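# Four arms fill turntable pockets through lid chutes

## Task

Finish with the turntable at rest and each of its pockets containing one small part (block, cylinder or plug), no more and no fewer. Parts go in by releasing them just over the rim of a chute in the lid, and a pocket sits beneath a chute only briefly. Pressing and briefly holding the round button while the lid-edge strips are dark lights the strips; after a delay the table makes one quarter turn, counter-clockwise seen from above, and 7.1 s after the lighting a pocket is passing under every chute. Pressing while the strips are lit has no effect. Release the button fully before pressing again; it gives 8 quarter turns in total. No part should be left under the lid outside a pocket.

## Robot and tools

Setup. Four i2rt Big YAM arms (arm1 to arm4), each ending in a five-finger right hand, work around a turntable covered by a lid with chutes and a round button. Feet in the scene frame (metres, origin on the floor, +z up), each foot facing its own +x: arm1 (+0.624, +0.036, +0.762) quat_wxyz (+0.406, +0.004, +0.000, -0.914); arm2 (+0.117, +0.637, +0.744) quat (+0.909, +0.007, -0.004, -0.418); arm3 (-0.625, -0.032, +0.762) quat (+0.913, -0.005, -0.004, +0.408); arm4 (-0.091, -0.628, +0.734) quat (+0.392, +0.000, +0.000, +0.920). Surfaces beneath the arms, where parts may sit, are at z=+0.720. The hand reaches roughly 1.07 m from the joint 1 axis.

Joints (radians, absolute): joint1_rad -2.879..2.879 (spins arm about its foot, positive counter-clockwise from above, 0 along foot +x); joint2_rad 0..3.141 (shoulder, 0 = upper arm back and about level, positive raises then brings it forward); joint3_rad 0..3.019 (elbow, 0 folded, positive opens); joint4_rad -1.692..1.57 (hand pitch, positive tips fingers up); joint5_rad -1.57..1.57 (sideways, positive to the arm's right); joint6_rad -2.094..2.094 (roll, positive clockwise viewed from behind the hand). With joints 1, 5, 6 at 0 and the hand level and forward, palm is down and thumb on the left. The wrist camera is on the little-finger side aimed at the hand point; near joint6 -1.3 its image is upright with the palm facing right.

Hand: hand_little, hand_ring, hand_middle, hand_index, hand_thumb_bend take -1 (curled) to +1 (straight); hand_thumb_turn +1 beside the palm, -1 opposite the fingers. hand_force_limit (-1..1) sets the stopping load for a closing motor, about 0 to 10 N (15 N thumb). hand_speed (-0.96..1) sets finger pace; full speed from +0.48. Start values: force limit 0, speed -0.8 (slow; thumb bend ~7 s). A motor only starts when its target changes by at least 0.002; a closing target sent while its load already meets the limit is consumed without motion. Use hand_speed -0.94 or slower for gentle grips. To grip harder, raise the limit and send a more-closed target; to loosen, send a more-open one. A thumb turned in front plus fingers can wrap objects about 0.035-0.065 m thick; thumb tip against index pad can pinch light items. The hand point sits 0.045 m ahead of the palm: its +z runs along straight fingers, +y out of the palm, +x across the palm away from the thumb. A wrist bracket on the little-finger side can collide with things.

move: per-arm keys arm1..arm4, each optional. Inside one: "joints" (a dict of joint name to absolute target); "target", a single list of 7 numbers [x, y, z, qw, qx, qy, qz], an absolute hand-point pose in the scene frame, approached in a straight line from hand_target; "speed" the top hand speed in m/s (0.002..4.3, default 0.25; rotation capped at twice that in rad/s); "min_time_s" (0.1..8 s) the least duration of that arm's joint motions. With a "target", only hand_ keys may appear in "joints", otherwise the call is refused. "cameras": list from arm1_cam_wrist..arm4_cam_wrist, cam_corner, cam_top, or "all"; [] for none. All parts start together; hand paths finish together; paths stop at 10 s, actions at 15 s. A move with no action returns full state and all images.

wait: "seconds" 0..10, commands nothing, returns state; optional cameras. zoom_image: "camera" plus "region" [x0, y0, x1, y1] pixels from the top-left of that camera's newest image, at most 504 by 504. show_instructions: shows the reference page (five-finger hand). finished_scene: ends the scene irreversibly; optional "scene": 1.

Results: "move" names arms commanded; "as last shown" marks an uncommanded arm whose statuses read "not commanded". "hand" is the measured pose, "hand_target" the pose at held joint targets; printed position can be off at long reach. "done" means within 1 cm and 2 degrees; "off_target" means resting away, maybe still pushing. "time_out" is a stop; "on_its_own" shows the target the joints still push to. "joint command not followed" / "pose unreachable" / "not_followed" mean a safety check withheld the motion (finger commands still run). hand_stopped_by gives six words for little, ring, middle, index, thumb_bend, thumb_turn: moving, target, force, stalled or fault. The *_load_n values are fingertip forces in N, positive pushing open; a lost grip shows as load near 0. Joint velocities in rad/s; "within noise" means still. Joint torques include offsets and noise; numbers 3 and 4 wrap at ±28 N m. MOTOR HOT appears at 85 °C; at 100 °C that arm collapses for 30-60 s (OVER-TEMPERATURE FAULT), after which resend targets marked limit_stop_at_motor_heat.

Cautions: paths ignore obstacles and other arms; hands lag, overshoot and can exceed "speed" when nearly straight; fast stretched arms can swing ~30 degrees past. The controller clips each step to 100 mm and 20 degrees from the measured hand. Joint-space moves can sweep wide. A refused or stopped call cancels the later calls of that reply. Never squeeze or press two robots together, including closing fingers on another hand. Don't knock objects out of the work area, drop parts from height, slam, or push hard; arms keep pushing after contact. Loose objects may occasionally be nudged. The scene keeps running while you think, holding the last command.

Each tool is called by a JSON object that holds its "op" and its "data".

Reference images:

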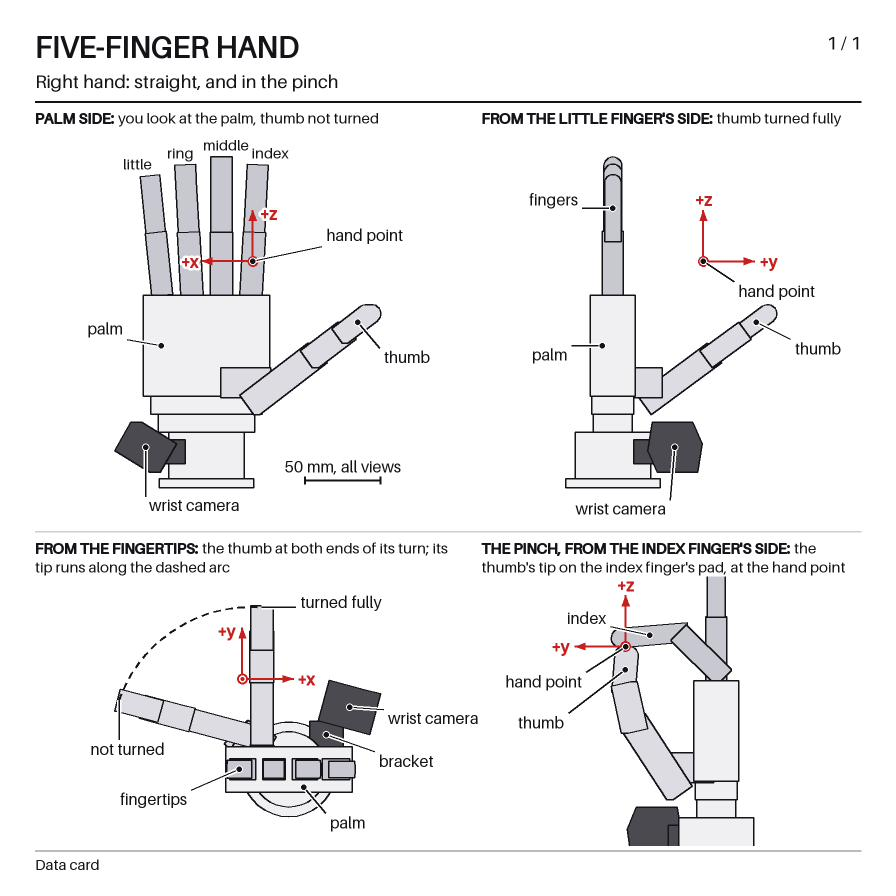

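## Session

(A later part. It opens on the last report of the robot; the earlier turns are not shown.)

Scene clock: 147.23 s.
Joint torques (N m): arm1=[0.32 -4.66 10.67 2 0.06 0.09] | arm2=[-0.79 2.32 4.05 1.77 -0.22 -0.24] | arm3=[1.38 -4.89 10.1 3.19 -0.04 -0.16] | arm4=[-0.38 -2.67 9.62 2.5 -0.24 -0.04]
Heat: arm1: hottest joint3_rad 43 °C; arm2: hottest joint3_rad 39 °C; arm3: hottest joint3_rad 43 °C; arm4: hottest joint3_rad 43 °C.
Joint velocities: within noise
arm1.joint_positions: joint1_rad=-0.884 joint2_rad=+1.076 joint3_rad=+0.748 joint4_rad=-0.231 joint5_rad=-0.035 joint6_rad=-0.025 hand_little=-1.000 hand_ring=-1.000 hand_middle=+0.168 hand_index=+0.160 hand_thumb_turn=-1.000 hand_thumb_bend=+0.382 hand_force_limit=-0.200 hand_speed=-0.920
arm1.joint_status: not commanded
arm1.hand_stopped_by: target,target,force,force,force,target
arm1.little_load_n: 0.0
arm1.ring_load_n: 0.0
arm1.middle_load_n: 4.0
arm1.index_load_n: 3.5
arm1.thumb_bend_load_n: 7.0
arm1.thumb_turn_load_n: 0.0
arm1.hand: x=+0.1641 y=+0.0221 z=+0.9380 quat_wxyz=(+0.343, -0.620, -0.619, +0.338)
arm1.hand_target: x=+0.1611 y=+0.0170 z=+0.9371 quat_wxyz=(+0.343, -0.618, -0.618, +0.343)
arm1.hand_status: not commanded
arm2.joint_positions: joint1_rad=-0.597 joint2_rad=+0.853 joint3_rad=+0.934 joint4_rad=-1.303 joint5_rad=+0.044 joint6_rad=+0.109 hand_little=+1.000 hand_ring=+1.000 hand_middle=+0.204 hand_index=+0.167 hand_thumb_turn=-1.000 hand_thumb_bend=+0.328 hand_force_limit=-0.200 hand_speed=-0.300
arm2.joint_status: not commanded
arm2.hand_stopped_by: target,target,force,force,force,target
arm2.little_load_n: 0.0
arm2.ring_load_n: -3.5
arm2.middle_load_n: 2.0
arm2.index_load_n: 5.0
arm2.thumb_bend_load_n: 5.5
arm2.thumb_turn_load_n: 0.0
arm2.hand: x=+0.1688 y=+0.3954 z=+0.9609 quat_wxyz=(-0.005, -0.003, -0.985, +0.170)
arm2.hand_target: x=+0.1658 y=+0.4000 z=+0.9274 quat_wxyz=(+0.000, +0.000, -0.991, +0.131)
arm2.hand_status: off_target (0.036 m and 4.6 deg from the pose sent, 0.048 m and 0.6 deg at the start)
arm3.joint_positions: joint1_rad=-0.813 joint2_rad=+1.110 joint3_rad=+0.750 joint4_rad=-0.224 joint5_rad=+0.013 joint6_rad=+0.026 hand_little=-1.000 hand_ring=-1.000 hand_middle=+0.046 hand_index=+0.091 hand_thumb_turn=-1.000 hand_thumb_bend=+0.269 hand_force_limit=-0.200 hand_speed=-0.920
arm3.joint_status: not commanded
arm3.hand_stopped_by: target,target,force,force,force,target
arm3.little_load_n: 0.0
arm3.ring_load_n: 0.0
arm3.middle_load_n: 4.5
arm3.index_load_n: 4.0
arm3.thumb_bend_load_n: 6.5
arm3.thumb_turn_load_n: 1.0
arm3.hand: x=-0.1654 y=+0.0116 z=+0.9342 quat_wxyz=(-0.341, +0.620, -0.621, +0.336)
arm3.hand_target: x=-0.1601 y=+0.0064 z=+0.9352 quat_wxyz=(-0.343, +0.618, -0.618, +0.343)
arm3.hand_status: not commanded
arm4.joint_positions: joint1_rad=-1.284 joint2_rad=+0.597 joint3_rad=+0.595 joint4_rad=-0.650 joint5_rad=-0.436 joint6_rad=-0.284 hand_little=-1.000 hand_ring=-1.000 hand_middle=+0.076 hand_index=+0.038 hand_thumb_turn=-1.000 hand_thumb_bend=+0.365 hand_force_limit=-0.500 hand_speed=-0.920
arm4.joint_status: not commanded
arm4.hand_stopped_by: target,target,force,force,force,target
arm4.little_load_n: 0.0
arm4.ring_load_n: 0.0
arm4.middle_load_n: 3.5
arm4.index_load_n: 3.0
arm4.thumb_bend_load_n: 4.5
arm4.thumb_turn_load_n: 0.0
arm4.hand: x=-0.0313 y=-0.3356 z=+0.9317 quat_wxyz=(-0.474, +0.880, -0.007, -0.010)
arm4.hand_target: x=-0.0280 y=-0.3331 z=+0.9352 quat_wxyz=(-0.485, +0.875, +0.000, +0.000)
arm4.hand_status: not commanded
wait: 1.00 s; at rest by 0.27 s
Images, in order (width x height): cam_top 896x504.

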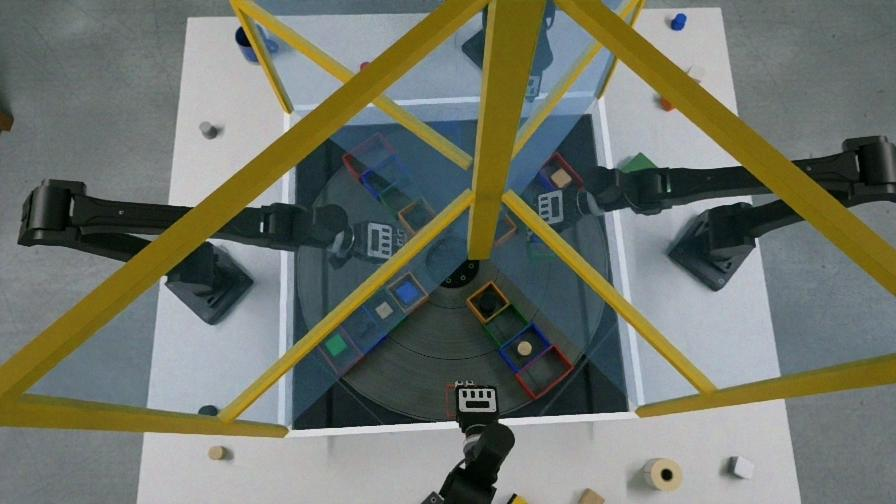

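{"op": "move", "data": {"arm2": {"target": [0.166, 0.397, 0.995, 0.0, 0.0, 0.9915, -0.1305], "speed": 0.2}}}

{"op": "move", "data": {"arm2": {"target": [-0.03, 0.33, 0.99, 0.0, 0.0, 0.8746, -0.4848], "speed": 0.25}, "cameras": ["arm2_cam_wrist", "cam_corner", "cam_top"]}}

{"op": "zoom_image", "data": {"camera": "cam_corner", "region": [370, 210, 450, 270]}}

{"op": "zoom_image", "data": {"camera": "arm2_cam_wrist", "region": [260, 160, 460, 360]}}

Scene clock: 149.20 s.
Joint torques (N m): arm1=[0.5 -4.78 10.63 1.94 0.07 0.09] | arm2=[-0.32 -1.32 12.42 0.08 -0.1 -0.16] | arm3=[1.26 -4.72 10.14 3.18 -0.05 -0.13] | arm4=[-0.38 -2.73 9.62 2.5 -0.24 -0.04]
Heat: arm1: hottest joint3_rad 43 °C; arm2: hottest joint3_rad 39 °C; arm3: hottest joint3_rad 43 °C; arm4: hottest joint3_rad 43 °C.
move: arm2 off_target
Joint velocities: within noise
arm1, arm3, arm4: as last shown
arm1.little_load_n: 0.5
arm1.middle_load_n: 4.5
arm1.index_load_n: 4.0
arm2.joint_positions: joint1_rad=-0.597 joint2_rad=+0.913 joint3_rad=+1.012 joint4_rad=-1.437 joint5_rad=+0.044 joint6_rad=+0.107 hand_little=+1.000 hand_ring=+1.000 hand_middle=+0.204 hand_index=+0.167 hand_thumb_turn=-1.000 hand_thumb_bend=+0.328 hand_force_limit=-0.200 hand_speed=-0.300
arm2.joint_status: not commanded
arm2.hand_stopped_by: target,target,force,force,force,target
arm2.little_load_n: 0.0
arm2.ring_load_n: 0.0
arm2.middle_load_n: 2.0
arm2.index_load_n: 5.5
arm2.thumb_bend_load_n: 5.0
arm2.thumb_turn_load_n: 0.0
arm2.hand: x=+0.1672 y=+0.4076 z=+0.9763 quat_wxyz=(+0.002, +0.000, -0.994, +0.113)
arm2.hand_target: x=+0.1660 y=+0.3976 z=+0.9945 quat_wxyz=(+0.000, +0.000, -0.991, +0.131)
arm2.hand_status: off_target (0.022 m and 2.0 deg from the pose sent, 0.034 m and 4.6 deg at the start)
arm3.index_load_n: 3.5
pictures: none

Scene clock: 151.40 s.
Joint torques (N m): arm1=[0.44 -4.89 10.61 1.99 0.04 0.1] | arm2=[0.15 -1.14 8.87 2.1 -0.72 -0.18] | arm3=[1.2 -5.01 10.14 3.17 -0.06 -0.12] | arm4=[-0.38 -2.73 9.61 2.5 -0.24 -0.04]
Heat: arm1: hottest joint3_rad 43 °C; arm2: hottest joint3_rad 39 °C; arm3: hottest joint3_rad 43 °C; arm4: hottest joint3_rad 43 °C.
move: arm2 done
Joint velocities: within noise
arm1, arm3, arm4: as last shown
arm1.little_load_n: 0.0
arm1.middle_load_n: 4.0
arm2.joint_positions: joint1_rad=-1.495 joint2_rad=+0.787 joint3_rad=+0.806 joint4_rad=-0.743 joint5_rad=-0.638 joint6_rad=-0.482 hand_little=+1.000 hand_ring=+1.000 hand_middle=+0.204 hand_index=+0.167 hand_thumb_turn=-1.000 hand_thumb_bend=+0.328 hand_force_limit=-0.200 hand_speed=-0.300
arm2.joint_status: not commanded
arm2.hand_stopped_by: target,target,force,force,force,target
arm2.little_load_n: 0.0
arm2.ring_load_n: 0.0
arm2.middle_load_n: 1.5
arm2.index_load_n: 5.0
arm2.thumb_bend_load_n: 6.0
arm2.thumb_turn_load_n: 0.0
arm2.hand: x=-0.0265 y=+0.3321 z=+0.9895 quat_wxyz=(-0.006, -0.007, -0.878, +0.479)
arm2.hand_target: x=-0.0299 y=+0.3301 z=+0.9901 quat_wxyz=(+0.000, +0.000, -0.875, +0.485)
arm2.hand_status: done (0.004 m and 1.2 deg from the pose sent, 0.212 m and 45.0 deg at the start)
arm3.index_load_n: 4.0
arm4.thumb_bend_load_n: 4.0
Images, in order (width x height): arm2_cam_wrist 616x616, cam_corner 896x504, cam_top 896x504.

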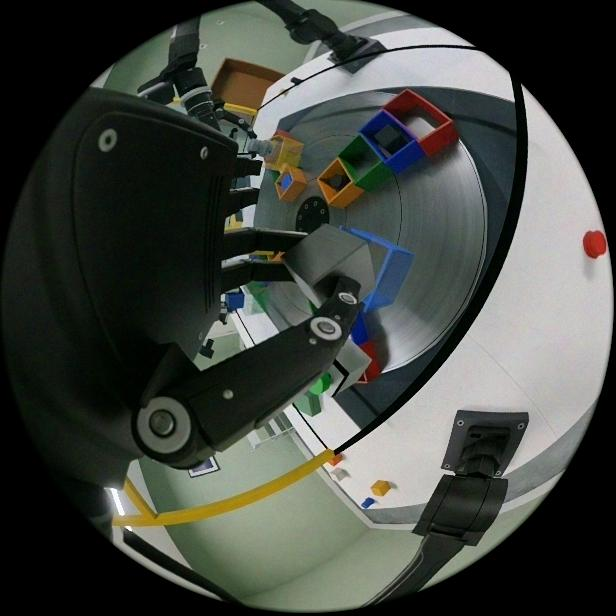

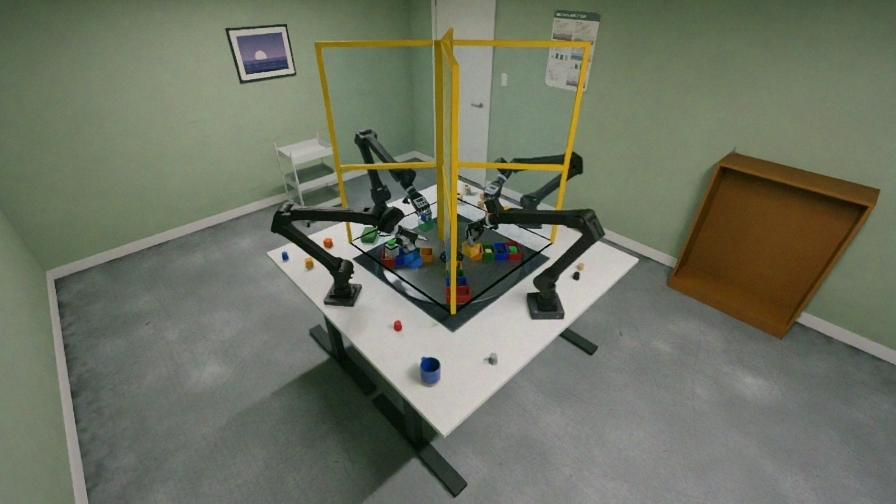

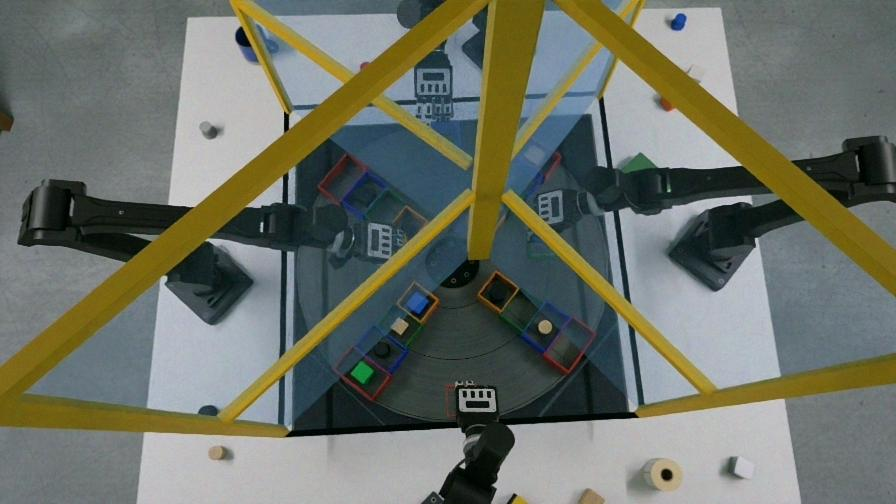

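Scaled by 6.300 from the camera's image (finer frame: 1280x720).

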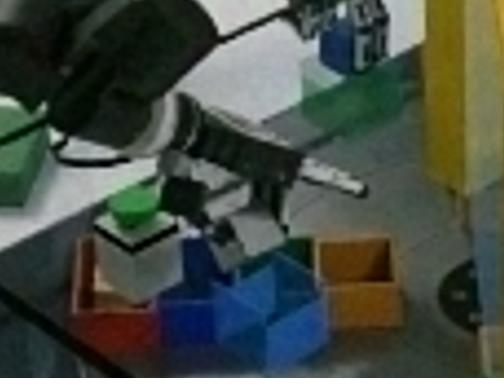

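Scaled by 2.520 from the camera's image (finer frame: 880x880).

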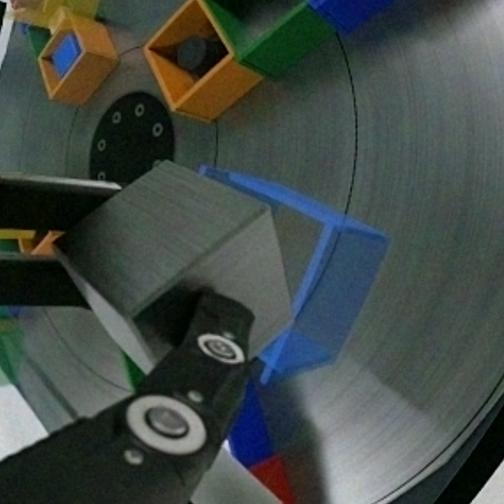

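{"op": "move", "data": {"arm2": {"target": [-0.033, 0.291, 0.941, 0.0, 0.0, 0.8746, -0.4848], "speed": 0.15}, "cameras": ["arm2_cam_wrist", "cam_corner"]}}

{"op": "zoom_image", "data": {"camera": "cam_corner", "region": [390, 230, 440, 270]}}

{"op": "zoom_image", "data": {"camera": "arm2_cam_wrist", "region": [260, 160, 460, 360]}}

Scene clock: 153.93 s.
Joint torques (N m): arm1=[0.5 -4.78 10.61 1.96 0.04 0.08] | arm2=[1.2 -2.61 8.99 2.15 -0.43 0.11] | arm3=[1.32 -4.84 10.17 3.19 -0.04 -0.13] | arm4=[-0.38 -2.73 9.62 2.48 -0.24 -0.04]
Heat: arm1: hottest joint3_rad 43 °C; arm2: hottest joint3_rad 39 °C; arm3: hottest joint3_rad 43 °C; arm4: hottest joint3_rad 43 °C.
move: arm2 done
Joint velocities: within noise
arm1, arm3, arm4: as last shown
arm1.middle_load_n: 4.5
arm1.index_load_n: 3.5
arm1.thumb_bend_load_n: 6.5
arm2.joint_positions: joint1_rad=-1.415 joint2_rad=+0.899 joint3_rad=+0.721 joint4_rad=-0.512 joint5_rad=-0.573 joint6_rad=-0.438 hand_little=+1.000 hand_ring=+1.000 hand_middle=+0.204 hand_index=+0.167 hand_thumb_turn=-1.000 hand_thumb_bend=+0.328 hand_force_limit=-0.200 hand_speed=-0.300
arm2.joint_status: not commanded
arm2.hand_stopped_by: target,target,force,force,force,target
arm2.little_load_n: 0.0
arm2.ring_load_n: 0.0
arm2.middle_load_n: 1.5
arm2.index_load_n: 5.0
arm2.thumb_bend_load_n: 5.5
arm2.thumb_turn_load_n: 0.0
arm2.hand: x=-0.0344 y=+0.2957 z=+0.9374 quat_wxyz=(+0.000, +0.000, -0.878, +0.478)
arm2.hand_target: x=-0.0329 y=+0.2911 z=+0.9411 quat_wxyz=(+0.000, +0.000, -0.875, +0.485)
arm2.hand_status: done (0.006 m and 0.9 deg from the pose sent, 0.064 m and 1.3 deg at the start)
arm4.thumb_bend_load_n: 4.5
Images, in order (width x height): arm2_cam_wrist 616x616, cam_corner 896x504.

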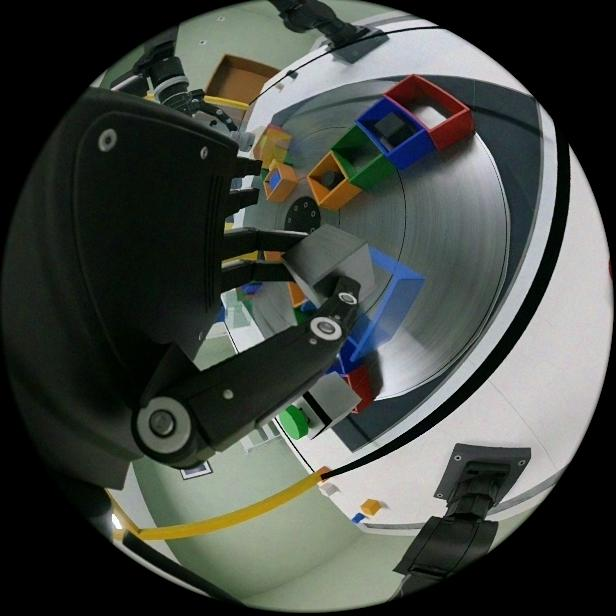

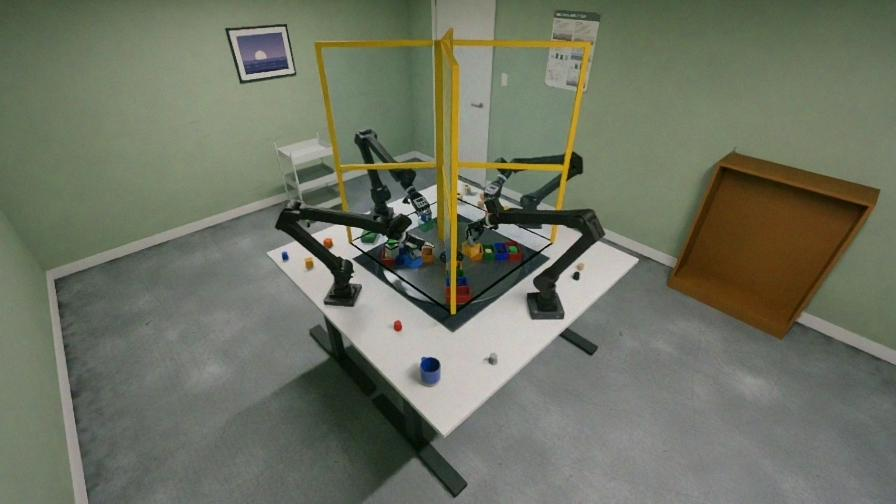

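Scaled by 10.080 from the camera's image (finer frame: 1280x720).

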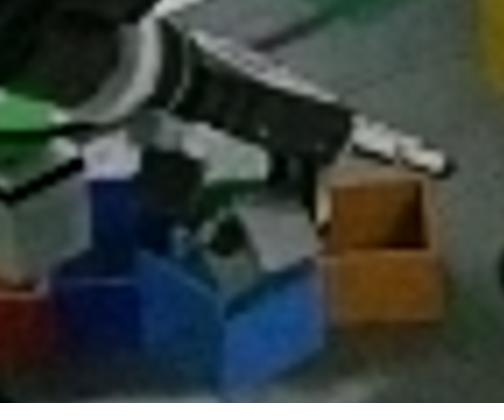

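Scaled by 2.520 from the camera's image (finer frame: 880x880).

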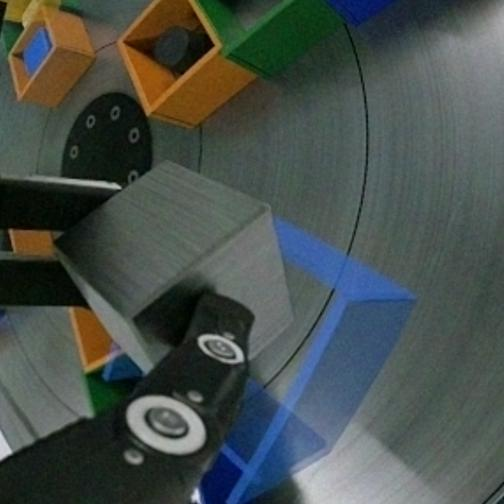

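{"op": "move", "data": {"arm2": {"target": [-0.014, 0.295, 0.943, 0.0, 0.0, 0.8746, -0.4848], "speed": 0.1}, "cameras": ["arm2_cam_wrist", "cam_corner"]}}

{"op": "zoom_image", "data": {"camera": "cam_corner", "region": [390, 230, 440, 270]}}

{"op": "zoom_image", "data": {"camera": "arm2_cam_wrist", "region": [260, 160, 460, 360]}}

Scene clock: 156.17 s.
Joint torques (N m): arm1=[0.32 -4.72 10.56 1.99 0.06 0.1] | arm2=[0.97 -2.73 8.88 1.88 -0.38 0.08] | arm3=[1.32 -4.6 10.21 3.18 -0.05 -0.12] | arm4=[-0.38 -2.73 9.62 2.48 -0.24 -0.04]
Heat: arm1: hottest joint3_rad 43 °C; arm2: hottest joint3_rad 39 °C; arm3: hottest joint3_rad 43 °C; arm4: hottest joint3_rad 43 °C.
move: arm2 done
Joint velocities: within noise
arm1, arm3, arm4: as last shown
arm1.middle_load_n: 4.0
arm1.index_load_n: 4.0
arm1.thumb_bend_load_n: 7.0
arm2.joint_positions: joint1_rad=-1.369 joint2_rad=+0.858 joint3_rad=+0.700 joint4_rad=-0.512 joint5_rad=-0.536 joint6_rad=-0.404 hand_little=+1.000 hand_ring=+1.000 hand_middle=+0.204 hand_index=+0.167 hand_thumb_turn=-1.000 hand_thumb_bend=+0.328 hand_force_limit=-0.200 hand_speed=-0.300
arm2.joint_status: not commanded
arm2.hand_stopped_by: target,target,force,force,force,target
arm2.little_load_n: 0.0
arm2.ring_load_n: 0.0
arm2.middle_load_n: 1.5
arm2.index_load_n: 5.0
arm2.thumb_bend_load_n: 5.5
arm2.thumb_turn_load_n: 0.0
arm2.hand: x=-0.0183 y=+0.2965 z=+0.9391 quat_wxyz=(+0.001, +0.001, -0.878, +0.479)
arm2.hand_target: x=-0.0141 y=+0.2951 z=+0.9430 quat_wxyz=(+0.000, +0.000, -0.875, +0.485)
arm2.hand_status: done (0.006 m and 0.8 deg from the pose sent, 0.021 m and 0.9 deg at the start)
arm4.ring_load_n: 0.5
Images, in order (width x height): arm2_cam_wrist 616x616, cam_corner 896x504.

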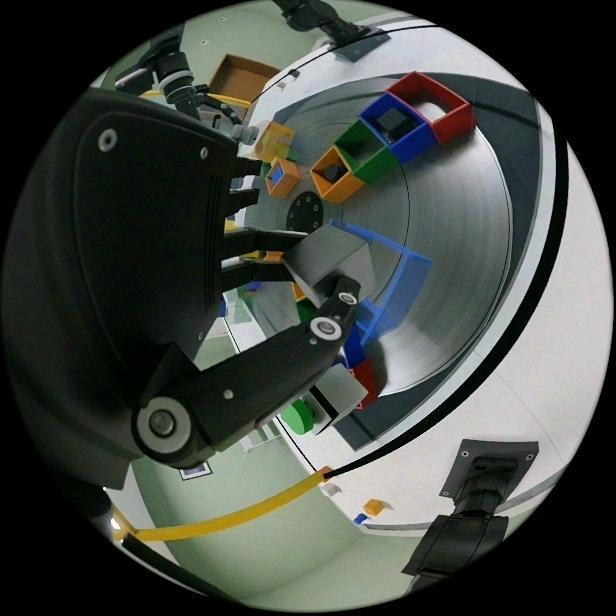

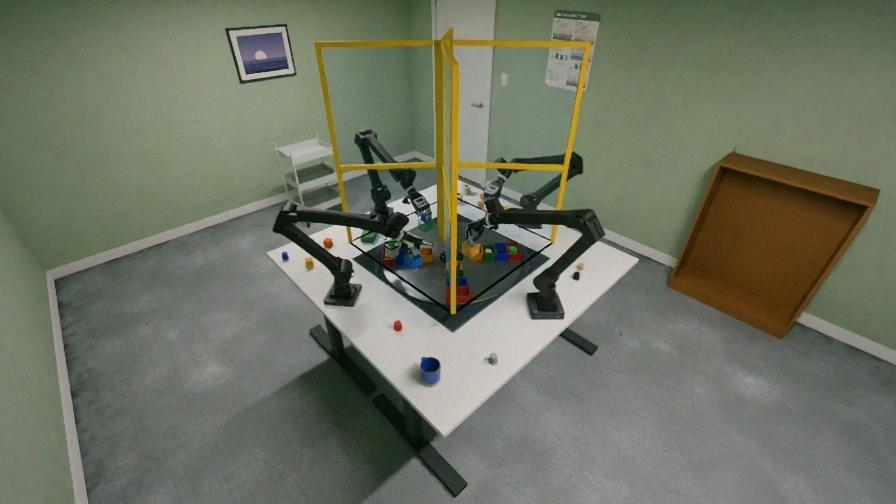

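Scaled by 10.080 from the camera's image (finer frame: 1280x720).

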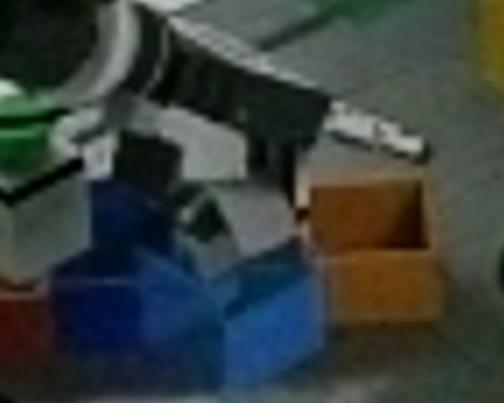

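Scaled by 2.520 from the camera's image (finer frame: 880x880).

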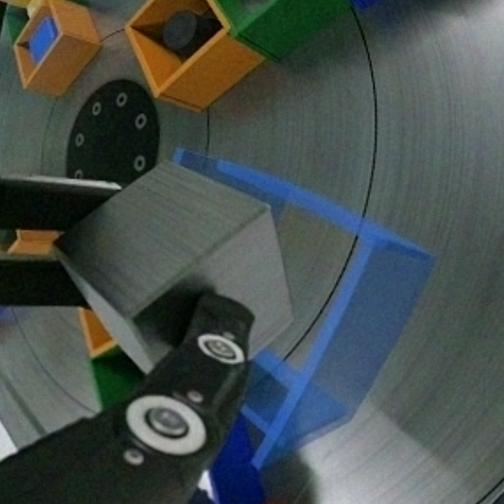

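{"op": "move", "data": {"arm2": {"joints": {"hand_speed": -0.94, "hand_force_limit": -0.2, "hand_middle": -0.45}}}}

{"op": "move", "data": {"arm2": {"target": [-0.014, 0.305, 1.0, 0.0, 0.0, 0.8746, -0.4848], "speed": 0.15}, "cameras": ["arm2_cam_wrist"]}}

{"op": "move", "data": {"arm2": {"target": [0.166, 0.391, 0.995, 0.0, 0.0, 0.9915, -0.1305], "speed": 0.25}}}

{"op": "move", "data": {"arm2": {"target": [0.166, 0.398, 0.967, 0.0, 0.0, 0.9915, -0.1305], "speed": 0.1}, "cameras": ["arm2_cam_wrist", "cam_corner", "cam_top"]}}

{"op": "zoom_image", "data": {"camera": "arm2_cam_wrist", "region": [180, 100, 380, 300]}}

{"op": "zoom_image", "data": {"camera": "cam_corner", "region": [370, 220, 430, 270]}}

Scene clock: 157.73 s.
Joint torques (N m): arm1=[0.09 -4.72 10.62 1.96 0.06 0.09] | arm2=[1.26 -2.9 8.84 1.77 -0.38 0.09] | arm3=[1.14 -4.66 10.17 3.14 -0.07 -0.14] | arm4=[-0.38 -2.78 9.62 2.48 -0.24 -0.04]
Heat: arm1: hottest joint3_rad 43 °C; arm2: hottest joint3_rad 40 °C; arm3: hottest joint3_rad 43 °C; arm4: hottest joint3_rad 43 °C.
move: arm2 off_target
Joint velocities: within noise
arm1, arm3, arm4: as last shown
arm1.middle_load_n: 4.5
arm2.joint_positions: joint1_rad=-1.369 joint2_rad=+0.858 joint3_rad=+0.700 joint4_rad=-0.512 joint5_rad=-0.536 joint6_rad=-0.404 hand_little=+1.000 hand_ring=+1.000 hand_middle=+0.178 hand_index=+0.167 hand_thumb_turn=-1.000 hand_thumb_bend=+0.328 hand_force_limit=-0.200 hand_speed=-0.940
arm2.joint_status: hand_middle off_target (ended at +0.178, target -0.450); the others done
arm2.hand_stopped_by: target,target,force,force,force,target
arm2.little_load_n: 0.0
arm2.ring_load_n: 0.0
arm2.middle_load_n: 4.5
arm2.index_load_n: 4.0
arm2.thumb_bend_load_n: 7.0
arm2.thumb_turn_load_n: 1.0
arm2.hand: x=-0.0183 y=+0.2965 z=+0.9391 quat_wxyz=(+0.001, +0.000, -0.878, +0.479)
arm2.hand_target: x=-0.0141 y=+0.2951 z=+0.9430 quat_wxyz=(+0.000, +0.000, -0.875, +0.485)
arm2.hand_status: not commanded
arm4.ring_load_n: 0.0
arm4.thumb_bend_load_n: 4.0
pictures: none

Scene clock: 158.90 s.
Joint torques (N m): arm1=[0.38 -4.89 10.62 2.03 0.06 0.08] | arm2=[-0.73 -2.02 13.12 1.2 -0.63 -0.06] | arm3=[1.38 -4.84 10.18 3.17 -0.06 -0.14] | arm4=[-0.44 -2.73 9.62 2.5 -0.24 -0.04]
Heat: arm1: hottest joint3_rad 43 °C; arm2: hottest joint3_rad 40 °C; arm3: hottest joint3_rad 43 °C; arm4: hottest joint3_rad 43 °C.
move: arm2 off_target
Joint velocities: within noise
arm1, arm3, arm4: as last shown
arm1.middle_load_n: 4.0
arm1.index_load_n: 3.5
arm2.joint_positions: joint1_rad=-1.370 joint2_rad=+0.810 joint3_rad=+0.777 joint4_rad=-0.680 joint5_rad=-0.548 joint6_rad=-0.404 hand_little=+1.000 hand_ring=+1.000 hand_middle=+0.178 hand_index=+0.167 hand_thumb_turn=-1.000 hand_thumb_bend=+0.328 hand_force_limit=-0.200 hand_speed=-0.940
arm2.joint_status: not commanded
arm2.hand_stopped_by: target,target,force,force,force,target
arm2.little_load_n: 0.0
arm2.ring_load_n: 0.0
arm2.middle_load_n: 5.0
arm2.index_load_n: 4.0
arm2.thumb_bend_load_n: 7.5
arm2.thumb_turn_load_n: 1.0
arm2.hand: x=-0.0047 y=+0.3116 z=+0.9718 quat_wxyz=(-0.015, -0.004, -0.885, +0.466)
arm2.hand_target: x=-0.0133 y=+0.3057 z=+0.9996 quat_wxyz=(+0.000, +0.000, -0.875, +0.485)
arm2.hand_status: off_target (0.030 m and 3.1 deg from the pose sent, 0.062 m and 0.8 deg at the start)
Images, in order (width x height): arm2_cam_wrist 616x616.

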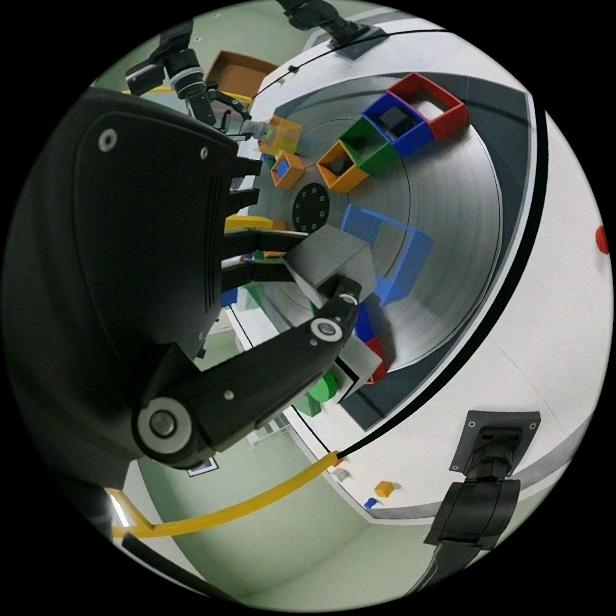

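Scene clock: 161.37 s.
Joint torques (N m): arm1=[0.44 -4.72 10.66 1.95 0.06 0.09] | arm2=[1.14 -1.49 12.33 0.06 0.05 0.08] | arm3=[1.14 -4.66 10.18 3.15 -0.05 -0.13] | arm4=[-0.38 -2.73 9.62 2.48 -0.24 -0.04]
Heat: arm1: hottest joint3_rad 43 °C; arm2: hottest joint3_rad 41 °C; arm3: hottest joint3_rad 43 °C; arm4: hottest joint3_rad 43 °C.
move: arm2 off_target
Joint velocities: within noise
arm1, arm3, arm4: as last shown
arm1.middle_load_n: 4.5
arm2.joint_positions: joint1_rad=-0.617 joint2_rad=+0.928 joint3_rad=+1.021 joint4_rad=-1.429 joint5_rad=+0.038 joint6_rad=+0.080 hand_little=+1.000 hand_ring=+1.000 hand_middle=+0.178 hand_index=+0.167 hand_thumb_turn=-1.000 hand_thumb_bend=+0.328 hand_force_limit=-0.200 hand_speed=-0.940
arm2.joint_status: not commanded
arm2.hand_stopped_by: target,target,force,force,force,target
arm2.little_load_n: 0.0
arm2.ring_load_n: 0.0
arm2.middle_load_n: 5.0
arm2.index_load_n: 4.5
arm2.thumb_bend_load_n: 6.5
arm2.thumb_turn_load_n: 0.5
arm2.hand: x=+0.1627 y=+0.4017 z=+0.9767 quat_wxyz=(+0.002, +0.003, -0.994, +0.113)
arm2.hand_target: x=+0.1659 y=+0.3916 z=+0.9947 quat_wxyz=(+0.000, +0.000, -0.991, +0.131)
arm2.hand_status: off_target (0.021 m and 2.0 deg from the pose sent, 0.190 m and 40.5 deg at the start)
arm4.thumb_bend_load_n: 4.5
pictures: none

Scene clock: 162.33 s.
Joint torques (N m): arm1=[0.38 -4.66 10.63 1.95 0.05 0.1] | arm2=[0.97 -1.85 7.27 0.95 0.07 0.08] | arm3=[1.08 -4.6 10.1 3.17 -0.04 -0.14] | arm4=[-0.38 -2.73 9.62 2.48 -0.24 -0.04]
Heat: arm1: hottest joint3_rad 43 °C; arm2: hottest joint3_rad 41 °C; arm3: hottest joint3_rad 43 °C; arm4: hottest joint3_rad 43 °C.
move: arm2 done
Joint velocities: within noise
arm1.joint_positions: joint1_rad=-0.884 joint2_rad=+1.076 joint3_rad=+0.748 joint4_rad=-0.231 joint5_rad=-0.035 joint6_rad=-0.025 hand_little=-1.000 hand_ring=-1.000 hand_middle=+0.168 hand_index=+0.160 hand_thumb_turn=-1.000 hand_thumb_bend=+0.382 hand_force_limit=-0.200 hand_speed=-0.920
arm1.joint_status: not commanded
arm1.hand_stopped_by: target,target,force,force,force,target
arm1.little_load_n: 0.0
arm1.ring_load_n: 0.0
arm1.middle_load_n: 4.5
arm1.index_load_n: 4.0
arm1.thumb_bend_load_n: 6.5
arm1.thumb_turn_load_n: 0.0
arm1.hand: x=+0.1641 y=+0.0221 z=+0.9380 quat_wxyz=(+0.343, -0.620, -0.619, +0.338)
arm1.hand_target: x=+0.1611 y=+0.0170 z=+0.9371 quat_wxyz=(+0.343, -0.618, -0.618, +0.343)
arm1.hand_status: not commanded
arm2.joint_positions: joint1_rad=-0.615 joint2_rad=+0.909 joint3_rad=+1.000 joint4_rad=-1.386 joint5_rad=+0.039 joint6_rad=+0.082 hand_little=+1.000 hand_ring=+1.000 hand_middle=+0.178 hand_index=+0.167 hand_thumb_turn=-1.000 hand_thumb_bend=+0.328 hand_force_limit=-0.200 hand_speed=-0.940
arm2.joint_status: not commanded
arm2.hand_stopped_by: target,target,force,force,force,target
arm2.little_load_n: 0.0
arm2.ring_load_n: 0.0
arm2.middle_load_n: 5.0
arm2.index_load_n: 4.5
arm2.thumb_bend_load_n: 7.0
arm2.thumb_turn_load_n: 1.0
arm2.hand: x=+0.1635 y=+0.3969 z=+0.9731 quat_wxyz=(+0.000, +0.003, -0.991, +0.134)
arm2.hand_target: x=+0.1659 y=+0.3981 z=+0.9670 quat_wxyz=(+0.000, +0.000, -0.991, +0.130)
arm2.hand_status: done (0.007 m and 0.5 deg from the pose sent, 0.011 m and 2.0 deg at the start)
arm3.joint_positions: joint1_rad=-0.813 joint2_rad=+1.110 joint3_rad=+0.750 joint4_rad=-0.224 joint5_rad=+0.013 joint6_rad=+0.026 hand_little=-1.000 hand_ring=-1.000 hand_middle=+0.046 hand_index=+0.091 hand_thumb_turn=-1.000 hand_thumb_bend=+0.269 hand_force_limit=-0.200 hand_speed=-0.920
arm3.joint_status: not commanded
arm3.hand_stopped_by: target,target,force,force,force,target
arm3.little_load_n: 0.0
arm3.ring_load_n: 0.0
arm3.middle_load_n: 5.0
arm3.index_load_n: 3.5
arm3.thumb_bend_load_n: 6.5
arm3.thumb_turn_load_n: 1.0
arm3.hand: x=-0.1654 y=+0.0116 z=+0.9342 quat_wxyz=(-0.341, +0.620, -0.621, +0.336)
arm3.hand_target: x=-0.1601 y=+0.0064 z=+0.9352 quat_wxyz=(-0.343, +0.618, -0.618, +0.343)
arm3.hand_status: not commanded
arm4.joint_positions: joint1_rad=-1.284 joint2_rad=+0.597 joint3_rad=+0.595 joint4_rad=-0.650 joint5_rad=-0.436 joint6_rad=-0.284 hand_little=-1.000 hand_ring=-1.000 hand_middle=+0.076 hand_index=+0.038 hand_thumb_turn=-1.000 hand_thumb_bend=+0.365 hand_force_limit=-0.500 hand_speed=-0.920
arm4.joint_status: not commanded
arm4.hand_stopped_by: target,target,force,force,force,target
arm4.little_load_n: 0.0
arm4.ring_load_n: 0.0
arm4.middle_load_n: 3.5
arm4.index_load_n: 3.0
arm4.thumb_bend_load_n: 4.0
arm4.thumb_turn_load_n: 0.0
arm4.hand: x=-0.0313 y=-0.3356 z=+0.9317 quat_wxyz=(-0.474, +0.880, -0.007, -0.010)
arm4.hand_target: x=-0.0280 y=-0.3331 z=+0.9352 quat_wxyz=(-0.485, +0.875, +0.000, +0.000)
arm4.hand_status: not commanded
Images, in order (width x height): arm2_cam_wrist 616x616, cam_corner 896x504, cam_top 896x504.

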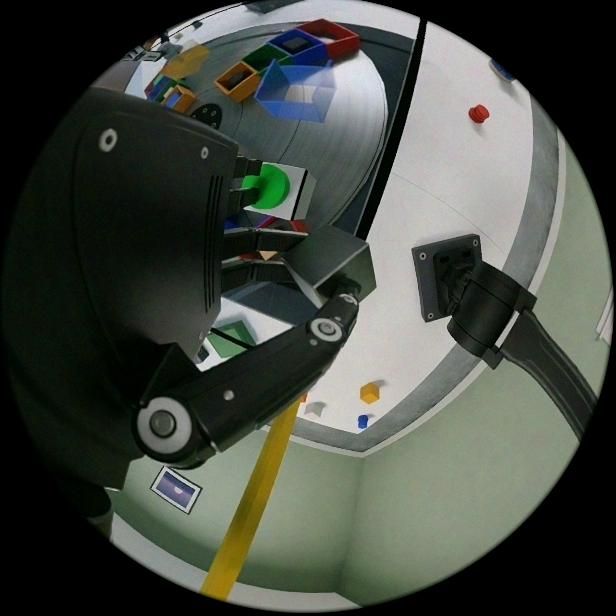

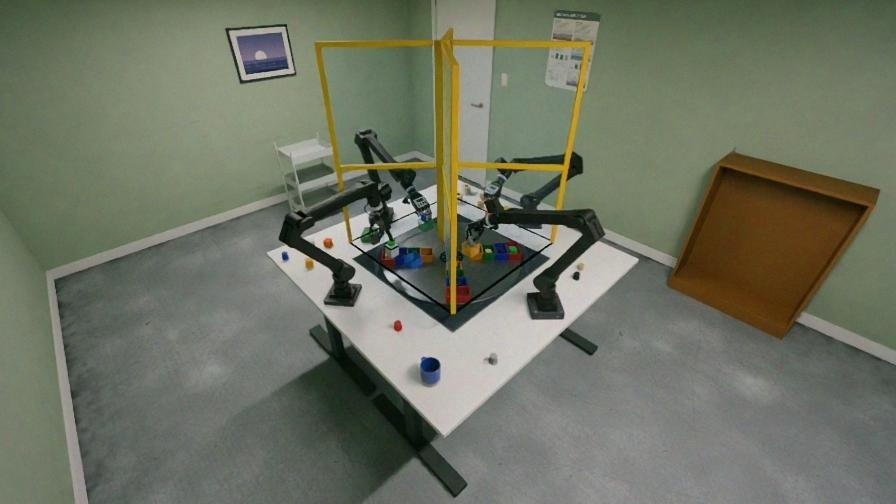

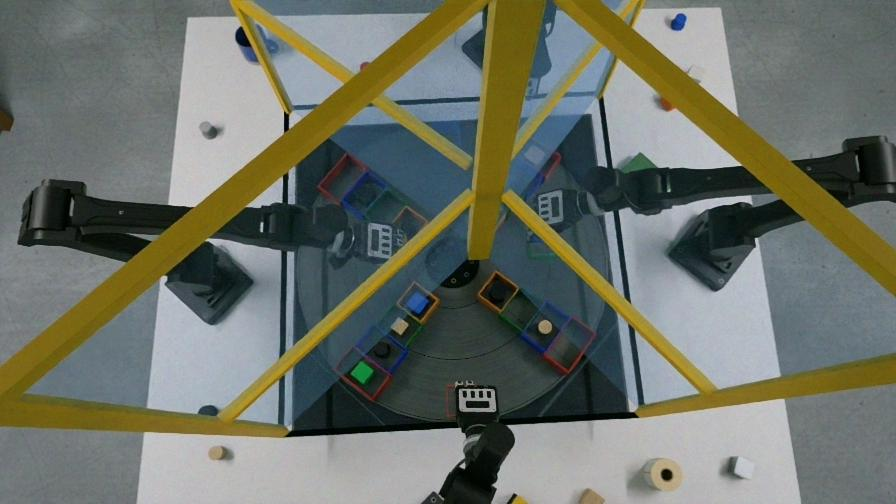

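Scaled by 2.520 from the camera's image (finer frame: 880x880).

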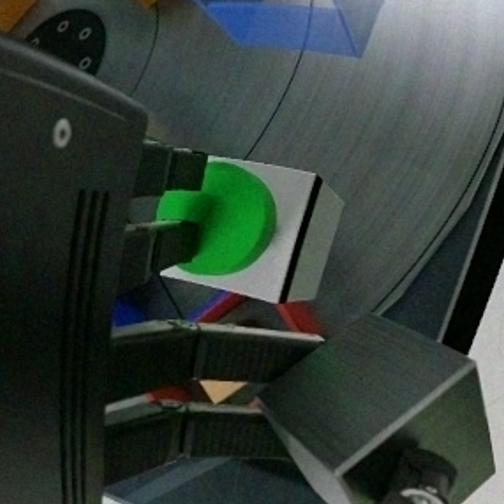

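Scaled by 8.400 from the camera's image (finer frame: 1280x720).

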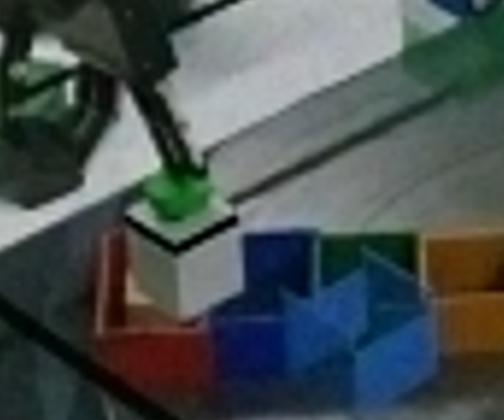

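{"op": "move", "data": {"arm2": {"target": [0.166, 0.397, 0.925, 0.0, 0.0, 0.9915, -0.1305], "speed": 0.15}, "cameras": ["cam_corner"]}}

{"op": "move", "data": {"arm2": {"target": [0.166, 0.391, 0.995, 0.0, 0.0, 0.9915, -0.1305], "speed": 0.4}}}

{"op": "move", "data": {"arm2": {"target": [-0.014, 0.305, 0.995, 0.0, 0.0, 0.8746, -0.4848], "speed": 0.35}}}

{"op": "move", "data": {"arm2": {"target": [-0.014, 0.295, 0.943, 0.0, 0.0, 0.8746, -0.4848], "speed": 0.2}, "cameras": ["arm2_cam_wrist", "cam_top"]}}

Scene clock: 163.83 s.
Joint torques (N m): arm1=[0.38 -4.78 10.62 2.03 0.05 0.1] | arm2=[0.85 2.26 4.05 1.81 -0.02 0.05] | arm3=[1.32 -4.66 10.13 3.1 -0.05 -0.14] | arm4=[-0.38 -2.73 9.62 2.5 -0.24 -0.04]
Heat: arm1: hottest joint3_rad 43 °C; arm2: hottest joint3_rad 41 °C; arm3: hottest joint3_rad 43 °C; arm4: hottest joint3_rad 43 °C.
move: arm2 off_target
Joint velocities: within noise
arm1, arm3, arm4: as last shown
arm1.middle_load_n: 4.0
arm1.index_load_n: 3.5
arm1.thumb_bend_load_n: 7.0
arm2.joint_positions: joint1_rad=-0.615 joint2_rad=+0.852 joint3_rad=+0.934 joint4_rad=-1.305 joint5_rad=+0.040 joint6_rad=+0.082 hand_little=+1.000 hand_ring=+1.000 hand_middle=+0.178 hand_index=+0.167 hand_thumb_turn=-1.000 hand_thumb_bend=+0.328 hand_force_limit=-0.200 hand_speed=-0.940
arm2.joint_status: not commanded
arm2.hand_stopped_by: target,target,force,force,force,target
arm2.little_load_n: 0.0
arm2.ring_load_n: -3.5
arm2.middle_load_n: 5.5
arm2.index_load_n: 4.0
arm2.thumb_bend_load_n: 6.5
arm2.thumb_turn_load_n: 1.0
arm2.hand: x=+0.1636 y=+0.3958 z=+0.9608 quat_wxyz=(-0.003, +0.002, -0.986, +0.169)
arm2.hand_target: x=+0.1653 y=+0.4001 z=+0.9274 quat_wxyz=(+0.000, +0.000, -0.991, +0.130)
arm2.hand_status: off_target (0.036 m and 4.5 deg from the pose sent, 0.048 m and 0.5 deg at the start)
arm3.middle_load_n: 4.5
arm3.index_load_n: 4.0
arm4.thumb_bend_load_n: 4.5
Images, in order (width x height): cam_corner 896x504.

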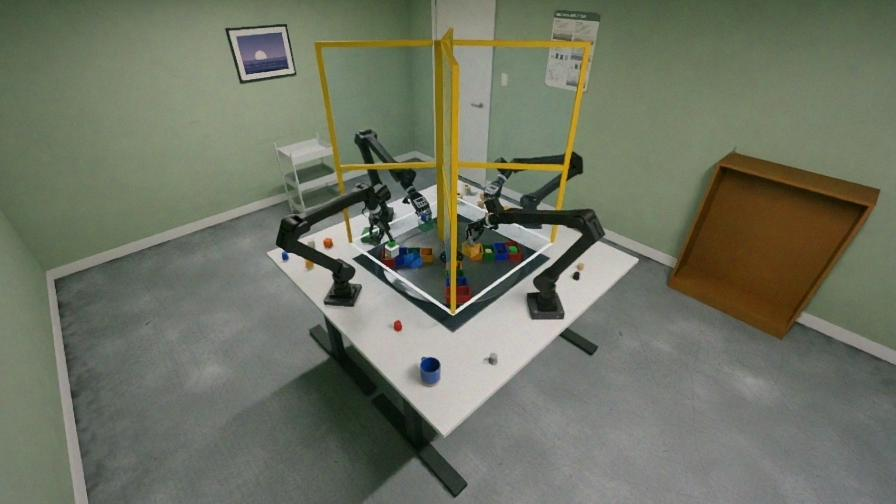

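Scene clock: 164.90 s.
Joint torques (N m): arm1=[0.38 -4.89 10.65 1.94 0.06 0.08] | arm2=[1.14 -1.85 12.25 0.1 -0.05 0.05] | arm3=[1.26 -4.78 10.17 3.21 -0.04 -0.13] | arm4=[-0.44 -2.73 9.62 2.5 -0.24 -0.04]
Heat: arm1: hottest joint3_rad 43 °C; arm2: hottest joint3_rad 41 °C; arm3: hottest joint3_rad 43 °C; arm4: hottest joint3_rad 43 °C.
move: arm2 off_target
Joint velocities: within noise
arm1, arm3, arm4: as last shown
arm1.middle_load_n: 4.5
arm1.index_load_n: 4.0
arm2.joint_positions: joint1_rad=-0.615 joint2_rad=+0.931 joint3_rad=+1.022 joint4_rad=-1.429 joint5_rad=+0.040 joint6_rad=+0.083 hand_little=+1.000 hand_ring=+1.000 hand_middle=+0.178 hand_index=+0.167 hand_thumb_turn=-1.000 hand_thumb_bend=+0.328 hand_force_limit=-0.200 hand_speed=-0.940
arm2.joint_status: not commanded
arm2.hand_stopped_by: target,target,force,force,force,target
arm2.little_load_n: 0.0
arm2.ring_load_n: 0.0
arm2.middle_load_n: 5.0
arm2.index_load_n: 4.5
arm2.thumb_bend_load_n: 7.0
arm2.thumb_turn_load_n: 1.0
arm2.hand: x=+0.1629 y=+0.4011 z=+0.9765 quat_wxyz=(+0.002, +0.003, -0.994, +0.113)
arm2.hand_target: x=+0.1659 y=+0.3916 z=+0.9946 quat_wxyz=(+0.000, +0.000, -0.991, +0.130)
arm2.hand_status: off_target (0.021 m and 2.1 deg from the pose sent, 0.035 m and 4.5 deg at the start)
arm3.index_load_n: 3.5
arm4.thumb_bend_load_n: 4.0
pictures: none

Scene clock: 166.73 s.
Joint torques (N m): arm1=[0.62 -4.66 10.58 2.02 0.05 0.09] | arm2=[-0.21 -1.32 9.05 2.25 -0.62 -0.18] | arm3=[1.08 -4.72 10.15 3.17 -0.06 -0.13] | arm4=[-0.38 -2.73 9.63 2.48 -0.24 -0.04]
Heat: arm1: hottest joint3_rad 43 °C; arm2: hottest joint3_rad 41 °C; arm3: hottest joint3_rad 43 °C; arm4: hottest joint3_rad 43 °C.
move: arm2 done
Joint velocities: within noise
arm1, arm3, arm4: as last shown
arm1.ring_load_n: 0.5
arm2.joint_positions: joint1_rad=-1.379 joint2_rad=+0.803 joint3_rad=+0.819 joint4_rad=-0.689 joint5_rad=-0.548 joint6_rad=-0.392 hand_little=+1.000 hand_ring=+1.000 hand_middle=+0.178 hand_index=+0.167 hand_thumb_turn=-1.000 hand_thumb_bend=+0.328 hand_force_limit=-0.200 hand_speed=-0.940
arm2.joint_status: not commanded
arm2.hand_stopped_by: target,target,force,force,force,target
arm2.little_load_n: 0.0
arm2.ring_load_n: 0.0
arm2.middle_load_n: 4.5
arm2.index_load_n: 4.0
arm2.thumb_bend_load_n: 7.0
arm2.thumb_turn_load_n: 1.0
arm2.hand: x=-0.0108 y=+0.3076 z=+0.9949 quat_wxyz=(-0.005, -0.007, -0.878, +0.479)
arm2.hand_target: x=-0.0140 y=+0.3051 z=+0.9950 quat_wxyz=(+0.000, +0.000, -0.875, +0.485)
arm2.hand_status: done (0.004 m and 1.2 deg from the pose sent, 0.202 m and 45.1 deg at the start)
arm3.index_load_n: 4.0
pictures: none

Scene clock: 167.83 s.
Joint torques (N m): arm1=[0.5 -4.84 10.62 1.99 0.07 0.08] | arm2=[1.38 -1.67 9.21 2.25 -0.39 -0.03] | arm3=[1.32 -4.84 10.11 3.17 -0.06 -0.13] | arm4=[-0.38 -2.73 9.62 2.48 -0.24 -0.04]
Heat: arm1: hottest joint3_rad 43 °C; arm2: hottest joint3_rad 41 °C; arm3: hottest joint3_rad 43 °C; arm4: hottest joint3_rad 42 °C.
move: arm2 done
Joint velocities: within noise
arm1, arm3, arm4: as last shown
arm1.ring_load_n: 0.0
arm1.middle_load_n: 4.0
arm1.index_load_n: 3.5
arm2.joint_positions: joint1_rad=-1.370 joint2_rad=+0.845 joint3_rad=+0.695 joint4_rad=-0.523 joint5_rad=-0.536 joint6_rad=-0.393 hand_little=+1.000 hand_ring=+1.000 hand_middle=+0.178 hand_index=+0.167 hand_thumb_turn=-1.000 hand_thumb_bend=+0.328 hand_force_limit=-0.200 hand_speed=-0.940
arm2.joint_status: not commanded
arm2.hand_stopped_by: target,target,force,force,force,target
arm2.little_load_n: 0.0
arm2.ring_load_n: 0.0
arm2.middle_load_n: 5.0
arm2.index_load_n: 4.0
arm2.thumb_bend_load_n: 7.0
arm2.thumb_turn_load_n: 1.0
arm2.hand: x=-0.0151 y=+0.3000 z=+0.9393 quat_wxyz=(-0.002, -0.005, -0.879, +0.477)
arm2.hand_target: x=-0.0139 y=+0.2952 z=+0.9430 quat_wxyz=(+0.000, +0.000, -0.875, +0.485)
arm2.hand_status: done (0.006 m and 1.2 deg from the pose sent, 0.054 m and 1.2 deg at the start)
arm3.index_load_n: 3.5
arm4.thumb_bend_load_n: 4.5
Images, in order (width x height): arm2_cam_wrist 616x616, cam_top 896x504.

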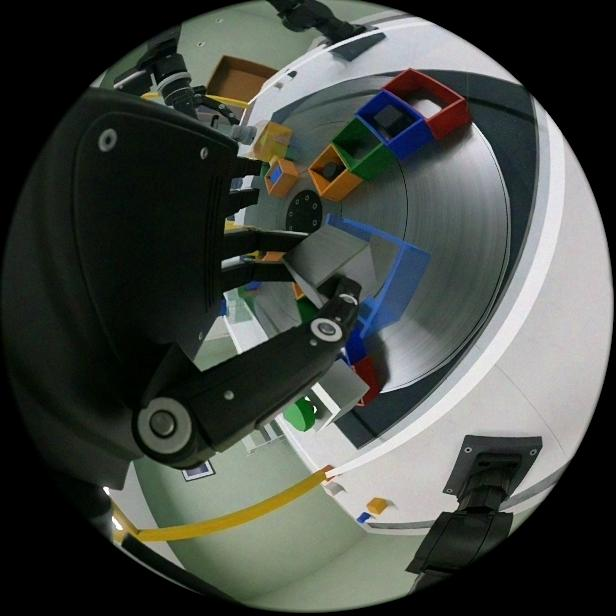

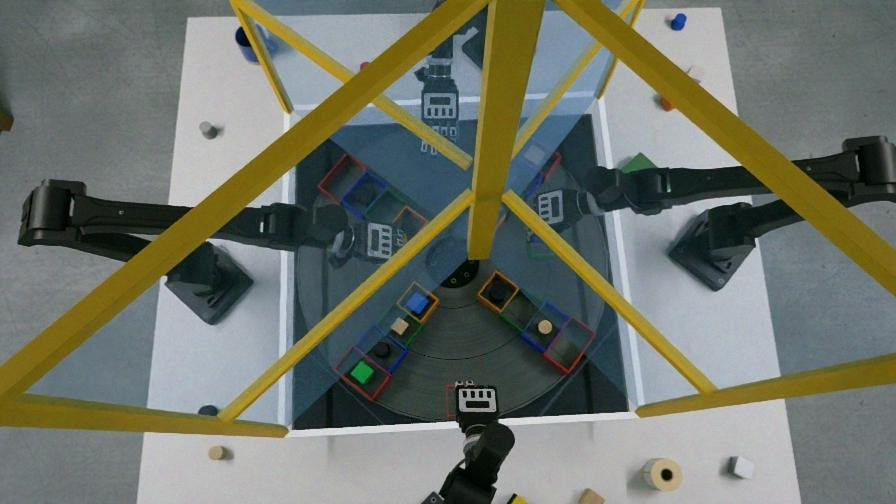

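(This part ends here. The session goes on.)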